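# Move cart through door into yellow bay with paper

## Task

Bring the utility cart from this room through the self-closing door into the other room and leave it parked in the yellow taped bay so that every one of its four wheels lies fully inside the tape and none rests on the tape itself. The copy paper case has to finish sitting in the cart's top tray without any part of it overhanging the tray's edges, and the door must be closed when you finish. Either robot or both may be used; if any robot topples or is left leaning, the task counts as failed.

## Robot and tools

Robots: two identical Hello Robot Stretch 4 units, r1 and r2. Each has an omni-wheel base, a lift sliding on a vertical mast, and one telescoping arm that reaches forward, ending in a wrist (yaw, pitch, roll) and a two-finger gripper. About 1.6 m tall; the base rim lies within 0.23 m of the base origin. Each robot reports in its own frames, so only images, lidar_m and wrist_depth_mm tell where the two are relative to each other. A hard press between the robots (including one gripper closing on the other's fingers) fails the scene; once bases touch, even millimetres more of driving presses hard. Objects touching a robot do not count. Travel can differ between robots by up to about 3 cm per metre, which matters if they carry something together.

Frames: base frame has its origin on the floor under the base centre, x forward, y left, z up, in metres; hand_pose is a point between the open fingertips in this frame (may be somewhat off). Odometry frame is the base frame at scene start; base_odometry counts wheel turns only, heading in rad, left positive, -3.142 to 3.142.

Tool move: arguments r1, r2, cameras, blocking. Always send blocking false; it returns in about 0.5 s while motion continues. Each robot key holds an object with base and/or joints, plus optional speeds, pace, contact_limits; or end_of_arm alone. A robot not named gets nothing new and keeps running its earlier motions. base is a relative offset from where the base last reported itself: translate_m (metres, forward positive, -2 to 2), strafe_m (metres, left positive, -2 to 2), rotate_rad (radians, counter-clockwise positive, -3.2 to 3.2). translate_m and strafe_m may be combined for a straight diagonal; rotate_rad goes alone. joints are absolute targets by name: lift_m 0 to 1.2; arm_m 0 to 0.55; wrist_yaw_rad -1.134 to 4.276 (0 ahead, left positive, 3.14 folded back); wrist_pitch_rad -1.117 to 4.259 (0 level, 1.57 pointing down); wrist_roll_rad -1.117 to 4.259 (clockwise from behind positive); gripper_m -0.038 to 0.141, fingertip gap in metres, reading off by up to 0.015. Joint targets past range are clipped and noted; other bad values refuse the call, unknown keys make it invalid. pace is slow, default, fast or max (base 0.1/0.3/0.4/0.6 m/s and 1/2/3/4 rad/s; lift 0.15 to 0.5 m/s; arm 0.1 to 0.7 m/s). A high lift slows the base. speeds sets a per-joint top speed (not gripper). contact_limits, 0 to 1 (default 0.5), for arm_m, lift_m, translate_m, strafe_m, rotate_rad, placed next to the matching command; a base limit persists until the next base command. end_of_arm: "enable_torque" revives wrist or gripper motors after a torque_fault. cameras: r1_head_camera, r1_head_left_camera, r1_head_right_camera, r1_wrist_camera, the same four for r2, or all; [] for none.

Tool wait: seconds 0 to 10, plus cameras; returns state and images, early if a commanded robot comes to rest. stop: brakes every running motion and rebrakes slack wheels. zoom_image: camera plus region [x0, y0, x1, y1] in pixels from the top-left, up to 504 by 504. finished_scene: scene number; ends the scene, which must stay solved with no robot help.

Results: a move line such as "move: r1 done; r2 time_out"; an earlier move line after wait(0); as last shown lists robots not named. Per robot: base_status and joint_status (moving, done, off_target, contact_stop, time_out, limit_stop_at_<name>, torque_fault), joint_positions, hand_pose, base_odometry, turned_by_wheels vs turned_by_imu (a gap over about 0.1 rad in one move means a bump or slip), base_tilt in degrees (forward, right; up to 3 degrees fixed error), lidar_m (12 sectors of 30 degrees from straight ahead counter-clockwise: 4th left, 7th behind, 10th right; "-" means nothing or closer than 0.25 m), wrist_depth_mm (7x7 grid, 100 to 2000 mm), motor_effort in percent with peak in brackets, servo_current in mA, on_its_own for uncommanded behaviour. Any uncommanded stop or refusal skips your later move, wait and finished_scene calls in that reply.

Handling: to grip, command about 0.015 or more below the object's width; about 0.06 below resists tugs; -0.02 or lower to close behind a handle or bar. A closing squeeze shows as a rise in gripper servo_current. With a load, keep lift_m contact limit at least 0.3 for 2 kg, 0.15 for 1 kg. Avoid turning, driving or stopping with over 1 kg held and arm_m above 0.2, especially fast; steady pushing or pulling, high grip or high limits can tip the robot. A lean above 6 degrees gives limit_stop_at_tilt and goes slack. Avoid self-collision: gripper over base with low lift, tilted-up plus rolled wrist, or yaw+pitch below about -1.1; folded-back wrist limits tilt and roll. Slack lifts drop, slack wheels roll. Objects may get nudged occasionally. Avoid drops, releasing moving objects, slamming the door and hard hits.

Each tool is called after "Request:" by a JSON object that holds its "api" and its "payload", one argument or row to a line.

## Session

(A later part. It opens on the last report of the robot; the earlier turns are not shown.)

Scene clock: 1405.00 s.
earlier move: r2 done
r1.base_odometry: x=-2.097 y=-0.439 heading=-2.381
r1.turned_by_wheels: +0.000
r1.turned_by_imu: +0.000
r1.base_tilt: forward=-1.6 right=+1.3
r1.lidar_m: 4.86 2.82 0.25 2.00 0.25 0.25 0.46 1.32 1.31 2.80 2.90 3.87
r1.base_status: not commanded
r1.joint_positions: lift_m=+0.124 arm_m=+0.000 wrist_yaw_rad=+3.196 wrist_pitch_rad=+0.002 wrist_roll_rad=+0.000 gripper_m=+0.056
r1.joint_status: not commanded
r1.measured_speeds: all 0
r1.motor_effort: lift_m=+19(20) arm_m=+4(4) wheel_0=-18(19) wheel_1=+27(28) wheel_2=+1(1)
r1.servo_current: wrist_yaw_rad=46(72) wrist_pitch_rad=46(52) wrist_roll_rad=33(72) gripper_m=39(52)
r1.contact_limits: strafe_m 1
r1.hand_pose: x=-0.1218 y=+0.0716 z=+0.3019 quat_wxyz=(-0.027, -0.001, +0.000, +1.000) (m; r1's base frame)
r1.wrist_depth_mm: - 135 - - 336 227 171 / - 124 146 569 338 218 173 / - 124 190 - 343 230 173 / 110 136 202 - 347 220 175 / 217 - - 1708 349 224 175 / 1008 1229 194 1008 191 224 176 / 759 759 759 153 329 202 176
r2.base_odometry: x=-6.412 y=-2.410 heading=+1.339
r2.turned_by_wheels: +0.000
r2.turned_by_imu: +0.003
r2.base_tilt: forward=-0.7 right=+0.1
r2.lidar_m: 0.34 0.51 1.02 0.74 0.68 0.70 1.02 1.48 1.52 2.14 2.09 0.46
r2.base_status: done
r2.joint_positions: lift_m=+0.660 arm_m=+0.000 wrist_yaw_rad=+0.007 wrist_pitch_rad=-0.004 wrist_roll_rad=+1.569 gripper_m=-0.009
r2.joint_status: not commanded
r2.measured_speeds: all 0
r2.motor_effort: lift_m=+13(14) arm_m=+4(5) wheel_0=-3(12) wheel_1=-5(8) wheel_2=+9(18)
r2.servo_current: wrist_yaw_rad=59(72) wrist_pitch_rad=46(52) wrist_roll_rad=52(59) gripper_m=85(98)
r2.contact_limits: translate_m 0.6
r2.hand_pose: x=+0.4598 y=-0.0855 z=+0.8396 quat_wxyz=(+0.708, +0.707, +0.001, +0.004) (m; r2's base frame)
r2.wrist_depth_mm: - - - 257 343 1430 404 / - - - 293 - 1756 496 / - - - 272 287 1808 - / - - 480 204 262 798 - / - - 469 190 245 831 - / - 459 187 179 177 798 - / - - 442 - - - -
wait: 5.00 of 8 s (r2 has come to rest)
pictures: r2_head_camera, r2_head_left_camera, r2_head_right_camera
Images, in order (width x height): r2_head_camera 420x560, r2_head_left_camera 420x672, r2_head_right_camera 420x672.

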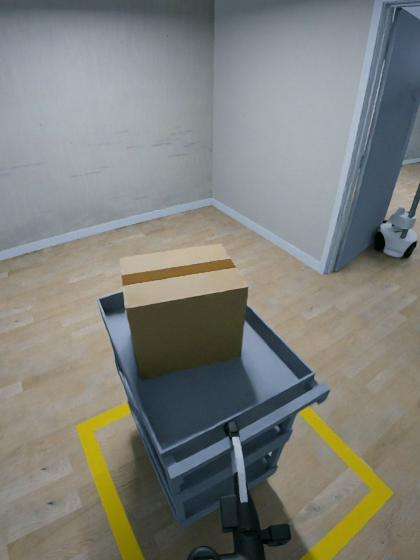

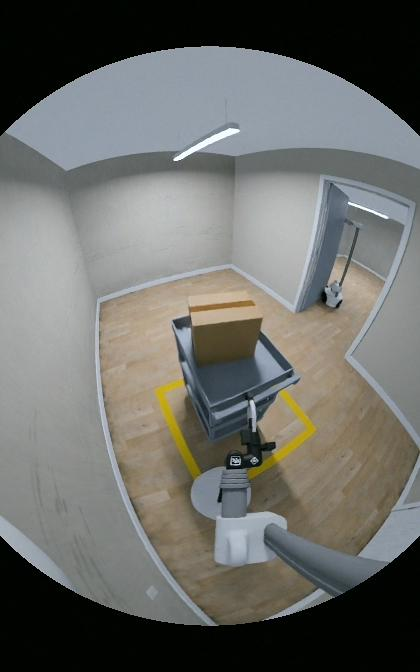

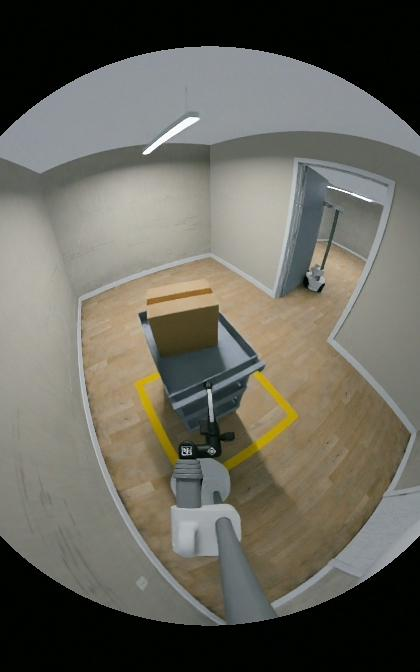

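Request:
{"api": "move", "payload": {
  "r2": {"base":{"translate_m":-0.17,"strafe_m":-0.13},"pace":"slow","contact_limits":{"translate_m":0.5}},
  "blocking": false,
  "cameras": []
}}

Request:
{"api": "wait", "payload": {
  "seconds": 5,
  "cameras": ["r2_head_camera","r2_head_left_camera","r2_head_right_camera"]
}}

Scene clock: 1417.93 s.
move: r2 moving
r1: as last shown
r1.lidar_m: 4.88 2.81 0.25 1.98 0.25 0.25 0.47 1.35 1.30 2.79 2.89 3.89
r1.motor_effort: lift_m=+19(19) arm_m=+4(4) wheel_0=-18(18) wheel_1=+27(28) wheel_2=+1(1)
r1.servo_current: wrist_yaw_rad=33(72) wrist_pitch_rad=39(52) wrist_roll_rad=52(65) gripper_m=39(46)
r1.contact_limits: strafe_m 1
r1.wrist_depth_mm: - 135 - - 336 227 171 / - 124 146 559 340 219 172 / - 124 190 - 343 232 173 / 110 135 202 - 347 222 174 / 215 - - 1756 349 222 176 / 1025 1205 194 1025 191 223 176 / 750 750 750 153 329 202 176
r2.base_odometry: x=-6.407 y=-2.422 heading=+1.340
r2.turned_by_wheels: +0.001
r2.turned_by_imu: +0.002
r2.base_tilt: forward=-0.7 right=+0.0
r2.lidar_m: 0.34 0.50 1.02 0.73 0.70 0.74 1.04 1.48 1.49 2.13 2.10 0.47
r2.base_status: translate_m moving; strafe_m moving
r2.joint_positions: lift_m=+0.660 arm_m=+0.000 wrist_yaw_rad=+0.009 wrist_pitch_rad=-0.004 wrist_roll_rad=+1.569 gripper_m=-0.009
r2.joint_status: not commanded
r2.measured_speeds: translate_m=-0.042 strafe_m=-0.032 rotate_rad=+0.001 lift_m=+0.000 arm_m=+0.000 wrist_yaw_rad=+0.016 wrist_pitch_rad=+0.000 wrist_roll_rad=+0.000
r2.motor_effort: lift_m=+13(14) arm_m=+4(4) wheel_0=+10(10) wheel_1=-7(10) wheel_2=+15(17)
r2.servo_current: wrist_yaw_rad=46(59) wrist_pitch_rad=39(46) wrist_roll_rad=33(59) gripper_m=85(91)
r2.contact_limits: translate_m 0.5
r2.hand_pose: x=+0.4600 y=-0.0849 z=+0.8396 quat_wxyz=(+0.708, +0.707, +0.002, +0.004) (m; r2's base frame)
r2.wrist_depth_mm: - - - 255 342 1464 402 / - - - 291 - 1808 496 / - - - 271 286 1863 - / - - 484 204 260 798 - / - - 469 208 245 820 - / - 462 187 179 179 798 - / - 445 445 - - - -
pictures: none
No camera images: "cameras" was empty.

Scene clock: 1420.77 s.
earlier move: r2 done
r1.base_odometry: x=-2.097 y=-0.439 heading=-2.381
r1.turned_by_wheels: +0.000
r1.turned_by_imu: +0.000
r1.base_tilt: forward=-1.6 right=+1.3
r1.lidar_m: 4.89 2.80 0.25 2.01 0.25 0.25 0.47 1.34 1.30 2.81 2.90 3.86
r1.base_status: not commanded
r1.joint_positions: lift_m=+0.124 arm_m=+0.000 wrist_yaw_rad=+3.196 wrist_pitch_rad=+0.002 wrist_roll_rad=+0.000 gripper_m=+0.056
r1.joint_status: not commanded
r1.measured_speeds: all 0
r1.motor_effort: lift_m=+19(19) arm_m=+4(4) wheel_0=-18(19) wheel_1=+27(28) wheel_2=+1(1)
r1.servo_current: wrist_yaw_rad=39(72) wrist_pitch_rad=52(52) wrist_roll_rad=52(65) gripper_m=46(52)
r1.contact_limits: strafe_m 1
r1.hand_pose: x=-0.1218 y=+0.0716 z=+0.3019 quat_wxyz=(-0.027, -0.001, +0.000, +1.000) (m; r1's base frame)
r1.wrist_depth_mm: - 135 - - 336 228 171 / - 123 146 564 340 219 172 / - 124 190 - 342 230 174 / 110 135 202 - 347 221 175 / 215 - - 1661 349 223 175 / 1025 1255 193 991 191 222 176 / 750 750 750 153 327 203 176
r2.base_odometry: x=-6.325 y=-2.605 heading=+1.340
r2.turned_by_wheels: +0.000
r2.turned_by_imu: +0.002
r2.base_tilt: forward=-0.7 right=+0.1
r2.lidar_m: 0.29 0.36 1.05 0.73 0.72 0.77 1.07 1.27 1.30 1.84 2.06 0.51
r2.base_status: done
r2.joint_positions: lift_m=+0.660 arm_m=+0.000 wrist_yaw_rad=+0.011 wrist_pitch_rad=-0.004 wrist_roll_rad=+1.570 gripper_m=-0.009
r2.joint_status: not commanded
r2.measured_speeds: all 0
r2.motor_effort: lift_m=+13(14) arm_m=+4(5) wheel_0=+10(17) wheel_1=-4(10) wheel_2=+10(18)
r2.servo_current: wrist_yaw_rad=65(85) wrist_pitch_rad=46(52) wrist_roll_rad=39(65) gripper_m=91(98)
r2.contact_limits: translate_m 0.5
r2.hand_pose: x=+0.4602 y=-0.0842 z=+0.8396 quat_wxyz=(+0.708, +0.707, +0.003, +0.005) (m; r2's base frame)
r2.wrist_depth_mm: - - - - - 1756 1229 / - - - 404 - 1756 1205 / - - - 362 427 1576 421 / - - - 300 349 1863 500 / - - - 207 277 - 574 / - - 187 177 181 691 - / - - 421 - - - -
wait: 2.83 of 5 s (r2 has come to rest)
pictures: r2_head_camera, r2_head_left_camera, r2_head_right_camera
Images, in order (width x height): r2_head_camera 420x560, r2_head_left_camera 420x672, r2_head_right_camera 420x672.

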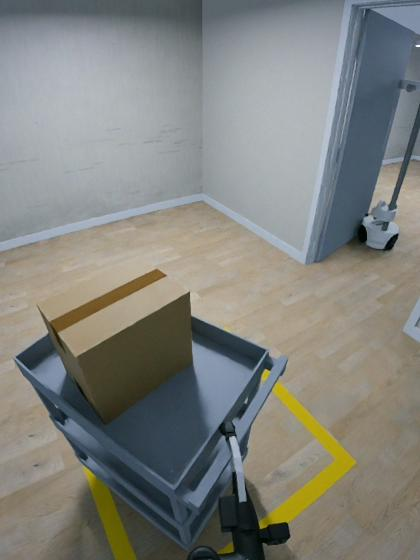

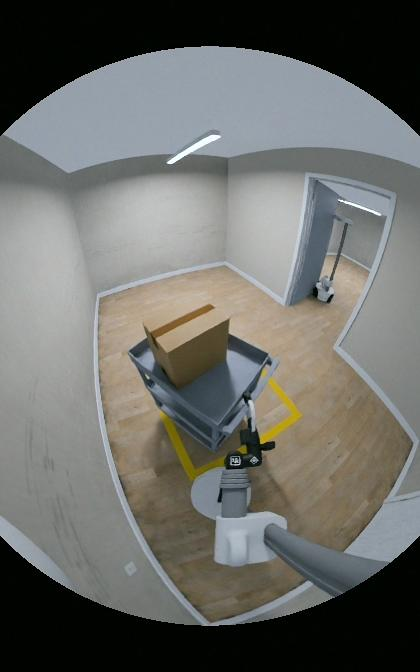

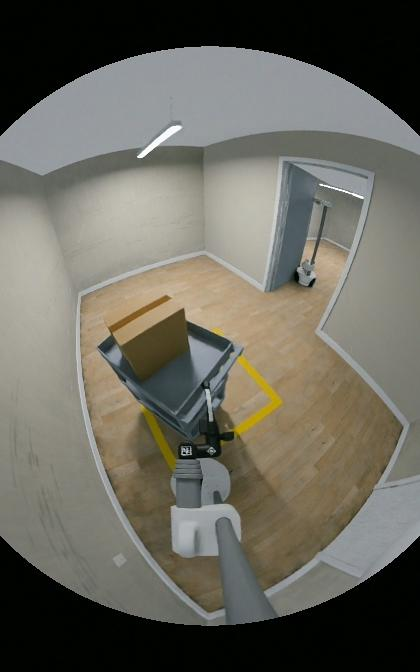

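Request:
{"api": "move", "payload": {
  "r2": {"joints":{"gripper_m":0.1}},
  "blocking": false,
  "cameras": []
}}

Request:
{"api": "wait", "payload": {
  "seconds": 2,
  "cameras": []
}}

Request:
{"api": "move", "payload": {
  "r2": {"base":{"translate_m":-0.2},"pace":"slow"},
  "blocking": false,
  "cameras": []
}}

Request:
{"api": "wait", "payload": {
  "seconds": 4,
  "cameras": []
}}

Request:
{"api": "move", "payload": {
  "r2": {"base":{"strafe_m":-0.8},"joints":{"lift_m":0.97,"wrist_pitch_rad":1.0}},
  "blocking": false,
  "cameras": []
}}

Request:
{"api": "wait", "payload": {
  "seconds": 7,
  "cameras": ["r2_head_camera","r2_head_left_camera"]
}}

Scene clock: 1457.07 s.
move: r2 moving
r1: as last shown
r1.lidar_m: 4.87 2.79 0.25 1.98 0.25 0.25 0.46 1.34 1.31 2.78 2.88 3.88
r1.motor_effort: lift_m=+19(19) arm_m=+4(4) wheel_0=-18(18) wheel_1=+27(27) wheel_2=+1(1)
r1.servo_current: wrist_yaw_rad=52(59) wrist_pitch_rad=46(46) wrist_roll_rad=52(59) gripper_m=39(46)
r1.contact_limits: strafe_m 1
r1.wrist_depth_mm: - 135 - - 336 228 171 / - 124 146 564 340 219 172 / - 124 190 - 343 231 174 / 110 135 202 - 349 221 175 / 216 - - 1708 347 224 175 / 991 1205 193 1008 190 224 175 / 768 750 759 153 329 202 176
r2.base_odometry: x=-6.325 y=-2.605 heading=+1.340
r2.turned_by_wheels: +0.000
r2.turned_by_imu: +0.000
r2.base_tilt: forward=-0.7 right=+0.1
r2.lidar_m: 0.30 0.35 1.04 0.77 0.69 0.74 1.03 1.26 1.30 1.84 2.07 0.53
r2.base_status: not commanded
r2.joint_positions: lift_m=+0.660 arm_m=+0.000 wrist_yaw_rad=+0.011 wrist_pitch_rad=-0.004 wrist_roll_rad=+1.570 gripper_m=+0.012
r2.joint_status: gripper_m moving
r2.measured_speeds: translate_m=+0.000 strafe_m=+0.000 rotate_rad=-0.001 lift_m=+0.000 arm_m=+0.000 wrist_yaw_rad=+0.000 wrist_pitch_rad=+0.000 wrist_roll_rad=+0.000
r2.motor_effort: lift_m=+13(14) arm_m=+4(4) wheel_0=+9(10) wheel_1=-3(4) wheel_2=+8(10)
r2.servo_current: wrist_yaw_rad=65(72) wrist_pitch_rad=39(46) wrist_roll_rad=39(59) gripper_m=85(85)
r2.contact_limits: translate_m 0.5
r2.hand_pose: x=+0.4602 y=-0.0842 z=+0.8396 quat_wxyz=(+0.708, +0.707, +0.003, +0.005) (m; r2's base frame)
r2.wrist_depth_mm: - - - - - 1756 1205 / - - - 407 - 1863 1205 / - - - 373 436 433 430 / - - - 307 - 1756 500 / - - - 220 285 - 574 / - - 188 180 184 1808 - / - - 430 - 208 - -
pictures: none
No camera images: "cameras" was empty.

Scene clock: 1458.43 s.
earlier move: r2 done
r1.base_odometry: x=-2.097 y=-0.439 heading=-2.381
r1.turned_by_wheels: +0.000
r1.turned_by_imu: +0.000
r1.base_tilt: forward=-1.5 right=+1.3
r1.lidar_m: 4.87 2.82 0.25 2.00 0.25 0.25 0.46 1.34 1.32 2.79 2.88 3.89
r1.base_status: not commanded
r1.joint_positions: lift_m=+0.124 arm_m=+0.000 wrist_yaw_rad=+3.196 wrist_pitch_rad=+0.002 wrist_roll_rad=+0.000 gripper_m=+0.056
r1.joint_status: not commanded
r1.measured_speeds: all 0
r1.motor_effort: lift_m=+19(20) arm_m=+4(4) wheel_0=-18(19) wheel_1=+27(27) wheel_2=+1(1)
r1.servo_current: wrist_yaw_rad=52(65) wrist_pitch_rad=46(46) wrist_roll_rad=59(65) gripper_m=33(46)
r1.contact_limits: strafe_m 1
r1.hand_pose: x=-0.1218 y=+0.0716 z=+0.3019 quat_wxyz=(-0.027, -0.001, +0.000, +1.000) (m; r1's base frame)
r1.wrist_depth_mm: - 135 - - 336 226 171 / - 124 146 559 338 219 172 / - 124 190 - 343 230 174 / 109 135 202 - 347 220 174 / 216 - - 1618 351 223 175 / 1025 1205 194 1025 191 223 175 / 750 759 750 153 329 202 176
r2.base_odometry: x=-6.325 y=-2.605 heading=+1.339
r2.turned_by_wheels: -0.001
r2.turned_by_imu: -0.001
r2.base_tilt: forward=-0.7 right=+0.1
r2.lidar_m: 0.29 0.35 1.03 0.73 0.71 0.75 1.05 1.27 1.30 1.84 2.08 0.51
r2.base_status: not commanded
r2.joint_positions: lift_m=+0.660 arm_m=+0.000 wrist_yaw_rad=+0.001 wrist_pitch_rad=-0.003 wrist_roll_rad=+1.570 gripper_m=+0.100
r2.joint_status: all done
r2.measured_speeds: all 0
r2.motor_effort: lift_m=+14(14) arm_m=+4(4) wheel_0=+1(10) wheel_1=-2(4) wheel_2=+3(10)
r2.servo_current: wrist_yaw_rad=52(85) wrist_pitch_rad=39(52) wrist_roll_rad=39(59) gripper_m=52(137)
r2.contact_limits: translate_m 0.5
r2.hand_pose: x=+0.4594 y=-0.0872 z=+0.8393 quat_wxyz=(+0.708, +0.707, -0.001, +0.001) (m; r2's base frame)
r2.wrist_depth_mm: - - - - - 1661 1138 / - - - - - 1661 1138 / - - - 413 - 1576 449 / - - - 345 - 1708 500 / - - - 287 319 1808 - / - - 189 239 192 627 - / - 449 436 - - - -
wait: 1.37 of 2 s (r2 has come to rest)
pictures: none
No camera images: "cameras" was empty.

Scene clock: 1458.93 s.
move: r2 moving
r1: as last shown
r1.base_tilt: forward=-1.6 right=+1.3
r1.lidar_m: 4.89 2.81 0.25 2.00 0.25 0.25 0.47 1.32 1.28 2.80 2.91 3.87
r1.motor_effort: lift_m=+19(19) arm_m=+4(4) wheel_0=-18(18) wheel_1=+27(28) wheel_2=+1(1)
r1.servo_current: wrist_yaw_rad=52(65) wrist_pitch_rad=46(46) wrist_roll_rad=52(59) gripper_m=39(52)
r1.contact_limits: strafe_m 1
r1.wrist_depth_mm: - 135 - - 336 226 171 / - 124 145 559 340 219 172 / - 124 190 - 342 230 173 / 109 135 202 - 347 220 175 / 215 - - 1661 349 223 175 / 991 1229 193 1008 190 224 176 / 750 750 750 153 329 202 176
r2.base_odometry: x=-6.328 y=-2.617 heading=+1.339
r2.turned_by_wheels: +0.000
r2.turned_by_imu: +0.000
r2.base_tilt: forward=-0.7 right=+0.1
r2.lidar_m: 0.29 0.40 1.02 0.74 0.72 0.75 1.07 1.26 1.29 1.80 2.08 0.55
r2.base_status: translate_m moving
r2.joint_positions: lift_m=+0.660 arm_m=+0.000 wrist_yaw_rad=+0.001 wrist_pitch_rad=-0.002 wrist_roll_rad=+1.570 gripper_m=+0.100
r2.joint_status: not commanded
r2.measured_speeds: translate_m=-0.049 strafe_m=+0.000 rotate_rad=+0.002 lift_m=+0.000 arm_m=+0.000 wrist_yaw_rad=+0.000 wrist_pitch_rad=+0.000 wrist_roll_rad=+0.000
r2.motor_effort: lift_m=+14(14) arm_m=+4(4) wheel_0=-8(10) wheel_1=-5(7) wheel_2=+8(9)
r2.servo_current: wrist_yaw_rad=46(59) wrist_pitch_rad=39(46) wrist_roll_rad=52(52) gripper_m=52(59)
r2.hand_pose: x=+0.4594 y=-0.0872 z=+0.8392 quat_wxyz=(+0.708, +0.707, +0.000, +0.001) (m; r2's base frame)
r2.wrist_depth_mm: - - - - - 1618 1160 / - - - - - 1661 1160 / - - - 421 - 1661 455 / - - - 353 - 1708 512 / - - - 296 327 1863 - / - - 193 247 192 640 - / - 466 445 - - - -
pictures: none
No camera images: "cameras" was empty.

Scene clock: 1461.70 s.
earlier move: r2 done
r1.base_odometry: x=-2.097 y=-0.439 heading=-2.381
r1.turned_by_wheels: +0.000
r1.turned_by_imu: +0.000
r1.base_tilt: forward=-1.6 right=+1.3
r1.lidar_m: 4.87 2.84 0.25 2.00 0.25 0.25 0.46 1.34 1.30 2.81 2.89 3.88
r1.base_status: not commanded
r1.joint_positions: lift_m=+0.124 arm_m=+0.000 wrist_yaw_rad=+3.196 wrist_pitch_rad=+0.002 wrist_roll_rad=+0.000 gripper_m=+0.056
r1.joint_status: not commanded
r1.measured_speeds: all 0
r1.motor_effort: lift_m=+19(20) arm_m=+3(4) wheel_0=-18(19) wheel_1=+27(28) wheel_2=+1(1)
r1.servo_current: wrist_yaw_rad=39(78) wrist_pitch_rad=46(52) wrist_roll_rad=39(72) gripper_m=33(52)
r1.contact_limits: strafe_m 1
r1.hand_pose: x=-0.1218 y=+0.0716 z=+0.3019 quat_wxyz=(-0.027, -0.001, +0.000, +1.000) (m; r1's base frame)
r1.wrist_depth_mm: - 135 - - 336 227 170 / - 124 146 564 338 218 173 / - 124 190 - 343 230 173 / 110 135 202 - 347 221 174 / 216 - - 1661 351 223 175 / 991 1229 193 1008 191 224 176 / 750 750 768 153 329 202 176
r2.base_odometry: x=-6.371 y=-2.799 heading=+1.339
r2.turned_by_wheels: +0.000
r2.turned_by_imu: +0.000
r2.base_tilt: forward=-0.7 right=+0.1
r2.lidar_m: 0.49 0.62 0.91 0.65 0.59 0.66 0.90 1.09 1.14 1.58 2.16 0.87
r2.base_status: done
r2.joint_positions: lift_m=+0.660 arm_m=+0.000 wrist_yaw_rad=+0.001 wrist_pitch_rad=-0.002 wrist_roll_rad=+1.570 gripper_m=+0.100
r2.joint_status: not commanded
r2.measured_speeds: all 0
r2.motor_effort: lift_m=+14(14) arm_m=+4(4) wheel_0=-3(10) wheel_1=-4(8) wheel_2=+6(11)
r2.servo_current: wrist_yaw_rad=39(59) wrist_pitch_rad=46(46) wrist_roll_rad=33(65) gripper_m=46(59)
r2.hand_pose: x=+0.4594 y=-0.0872 z=+0.8392 quat_wxyz=(+0.708, +0.707, +0.000, +0.001) (m; r2's base frame)
r2.wrist_depth_mm: - - - - - 1708 1182 / - - - - - 1661 1138 / - - - - - 1576 1182 / - - - 530 - 699 585 / - - - 442 - 768 445 / - - 195 338 187 - - / - - 574 - - - -
wait: 2.77 of 4 s (r2 has come to rest)
pictures: none
No camera images: "cameras" was empty.

Scene clock: 1462.20 s.
move: r2 moving
r1: as last shown
r1.lidar_m: 4.85 2.79 0.25 1.98 0.25 0.25 0.46 1.30 1.28 2.80 2.91 3.87
r1.motor_effort: lift_m=+19(19) arm_m=+4(4) wheel_0=-18(18) wheel_1=+27(27) wheel_2=+1(1)
r1.servo_current: wrist_yaw_rad=59(59) wrist_pitch_rad=46(46) wrist_roll_rad=33(59) gripper_m=46(46)
r1.contact_limits: strafe_m 1
r1.wrist_depth_mm: - 135 - - 338 228 171 / - 124 146 559 338 218 172 / - 124 190 - 343 231 173 / 110 136 202 - 347 221 175 / 216 - - 1661 349 223 176 / 1025 1205 195 1008 191 224 176 / 768 768 759 153 329 202 176
r2.base_odometry: x=-6.335 y=-2.808 heading=+1.339
r2.turned_by_wheels: +0.000
r2.turned_by_imu: +0.000
r2.base_tilt: forward=-0.7 right=+0.1
r2.lidar_m: 0.48 0.60 0.94 0.69 0.66 0.69 0.98 1.07 1.12 1.54 2.12 2.24
r2.base_status: strafe_m moving
r2.joint_positions: lift_m=+0.698 arm_m=+0.000 wrist_yaw_rad=+0.001 wrist_pitch_rad=+0.581 wrist_roll_rad=+1.570 gripper_m=+0.100
r2.joint_status: lift_m moving; wrist_pitch_rad moving
r2.measured_speeds: translate_m=+0.000 strafe_m=-0.141 rotate_rad=-0.002 lift_m=+0.146 arm_m=+0.000 wrist_yaw_rad=+0.000 wrist_pitch_rad=+1.818 wrist_roll_rad=+0.000
r2.motor_effort: lift_m=+25(25) arm_m=+4(4) wheel_0=+9(14) wheel_1=-10(11) wheel_2=+1(4)
r2.servo_current: wrist_yaw_rad=39(52) wrist_pitch_rad=65(111) wrist_roll_rad=39(59) gripper_m=52(59)
r2.hand_pose: x=+0.4120 y=-0.0872 z=+0.7176 quat_wxyz=(+0.678, +0.677, +0.203, -0.202) (m; r2's base frame)
r2.wrist_depth_mm: - - - 1661 1182 960 741 / - - - 1708 1182 931 732 / - - - 1708 1182 904 798 / - 530 - 750 1060 878 759 / - 452 - 603 569 831 741 / 544 382 190 161 194 - 647 / 504 340 - - 452 - 732
pictures: none
No camera images: "cameras" was empty.

Scene clock: 1465.70 s.
earlier move: r2 done
r1.base_odometry: x=-2.097 y=-0.439 heading=-2.381
r1.turned_by_wheels: +0.000
r1.turned_by_imu: +0.000
r1.base_tilt: forward=-1.6 right=+1.3
r1.lidar_m: 4.88 2.80 0.25 2.00 0.25 0.25 0.44 1.32 1.29 2.80 2.90 3.86
r1.base_status: not commanded
r1.joint_positions: lift_m=+0.124 arm_m=+0.000 wrist_yaw_rad=+3.196 wrist_pitch_rad=+0.002 wrist_roll_rad=+0.000 gripper_m=+0.056
r1.joint_status: not commanded
r1.measured_speeds: all 0
r1.motor_effort: lift_m=+19(19) arm_m=+4(4) wheel_0=-18(19) wheel_1=+27(28) wheel_2=+1(1)
r1.servo_current: wrist_yaw_rad=39(65) wrist_pitch_rad=46(52) wrist_roll_rad=33(65) gripper_m=39(52)
r1.contact_limits: strafe_m 1
r1.hand_pose: x=-0.1218 y=+0.0716 z=+0.3019 quat_wxyz=(-0.027, -0.001, +0.000, +1.000) (m; r1's base frame)
r1.wrist_depth_mm: - 135 - - 336 226 171 / - 124 145 559 338 219 173 / - 124 190 - 342 230 174 / 110 136 203 - 349 221 175 / 215 - - 1661 353 223 175 / 1008 1229 195 1008 191 224 176 / 750 759 750 153 330 202 176
r2.base_odometry: x=-5.592 y=-2.983 heading=+1.339
r2.turned_by_wheels: +0.000
r2.turned_by_imu: -0.001
r2.base_tilt: forward=-0.7 right=+0.1
r2.lidar_m: 2.64 0.95 0.91 1.36 1.32 1.02 0.66 0.65 0.70 1.00 1.49 1.54
r2.base_status: done
r2.joint_positions: lift_m=+0.970 arm_m=+0.000 wrist_yaw_rad=+0.001 wrist_pitch_rad=+0.997 wrist_roll_rad=+1.570 gripper_m=+0.100
r2.joint_status: all done
r2.measured_speeds: all 0
r2.motor_effort: lift_m=+21(25) arm_m=+4(4) wheel_0=+2(14) wheel_1=-2(12) wheel_2=+0(4)
r2.servo_current: wrist_yaw_rad=46(59) wrist_pitch_rad=46(111) wrist_roll_rad=46(59) gripper_m=46(59)
r2.hand_pose: x=+0.3274 y=-0.0873 z=+0.9057 quat_wxyz=(+0.622, +0.620, +0.339, -0.338) (m; r2's base frame)
r2.wrist_depth_mm: - - 1537 1255 1098 976 891 / - 1863 1537 1281 1098 991 891 / - 1808 1499 1281 1118 976 891 / - 1808 1537 1281 1138 991 891 / - 1863 1537 1308 1138 991 - / - 1863 190 1281 194 946 904 / - 1863 1618 - 1078 1008 891
wait: 3.50 of 7 s (r2 has come to rest)
pictures: r2_head_camera, r2_head_left_camera
Images, in order (width x height): r2_head_camera 420x560, r2_head_left_camera 420x672.

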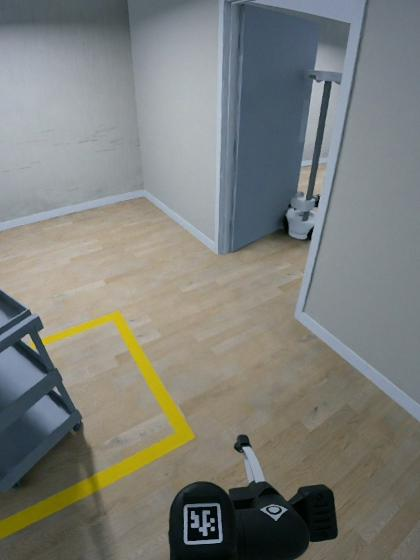

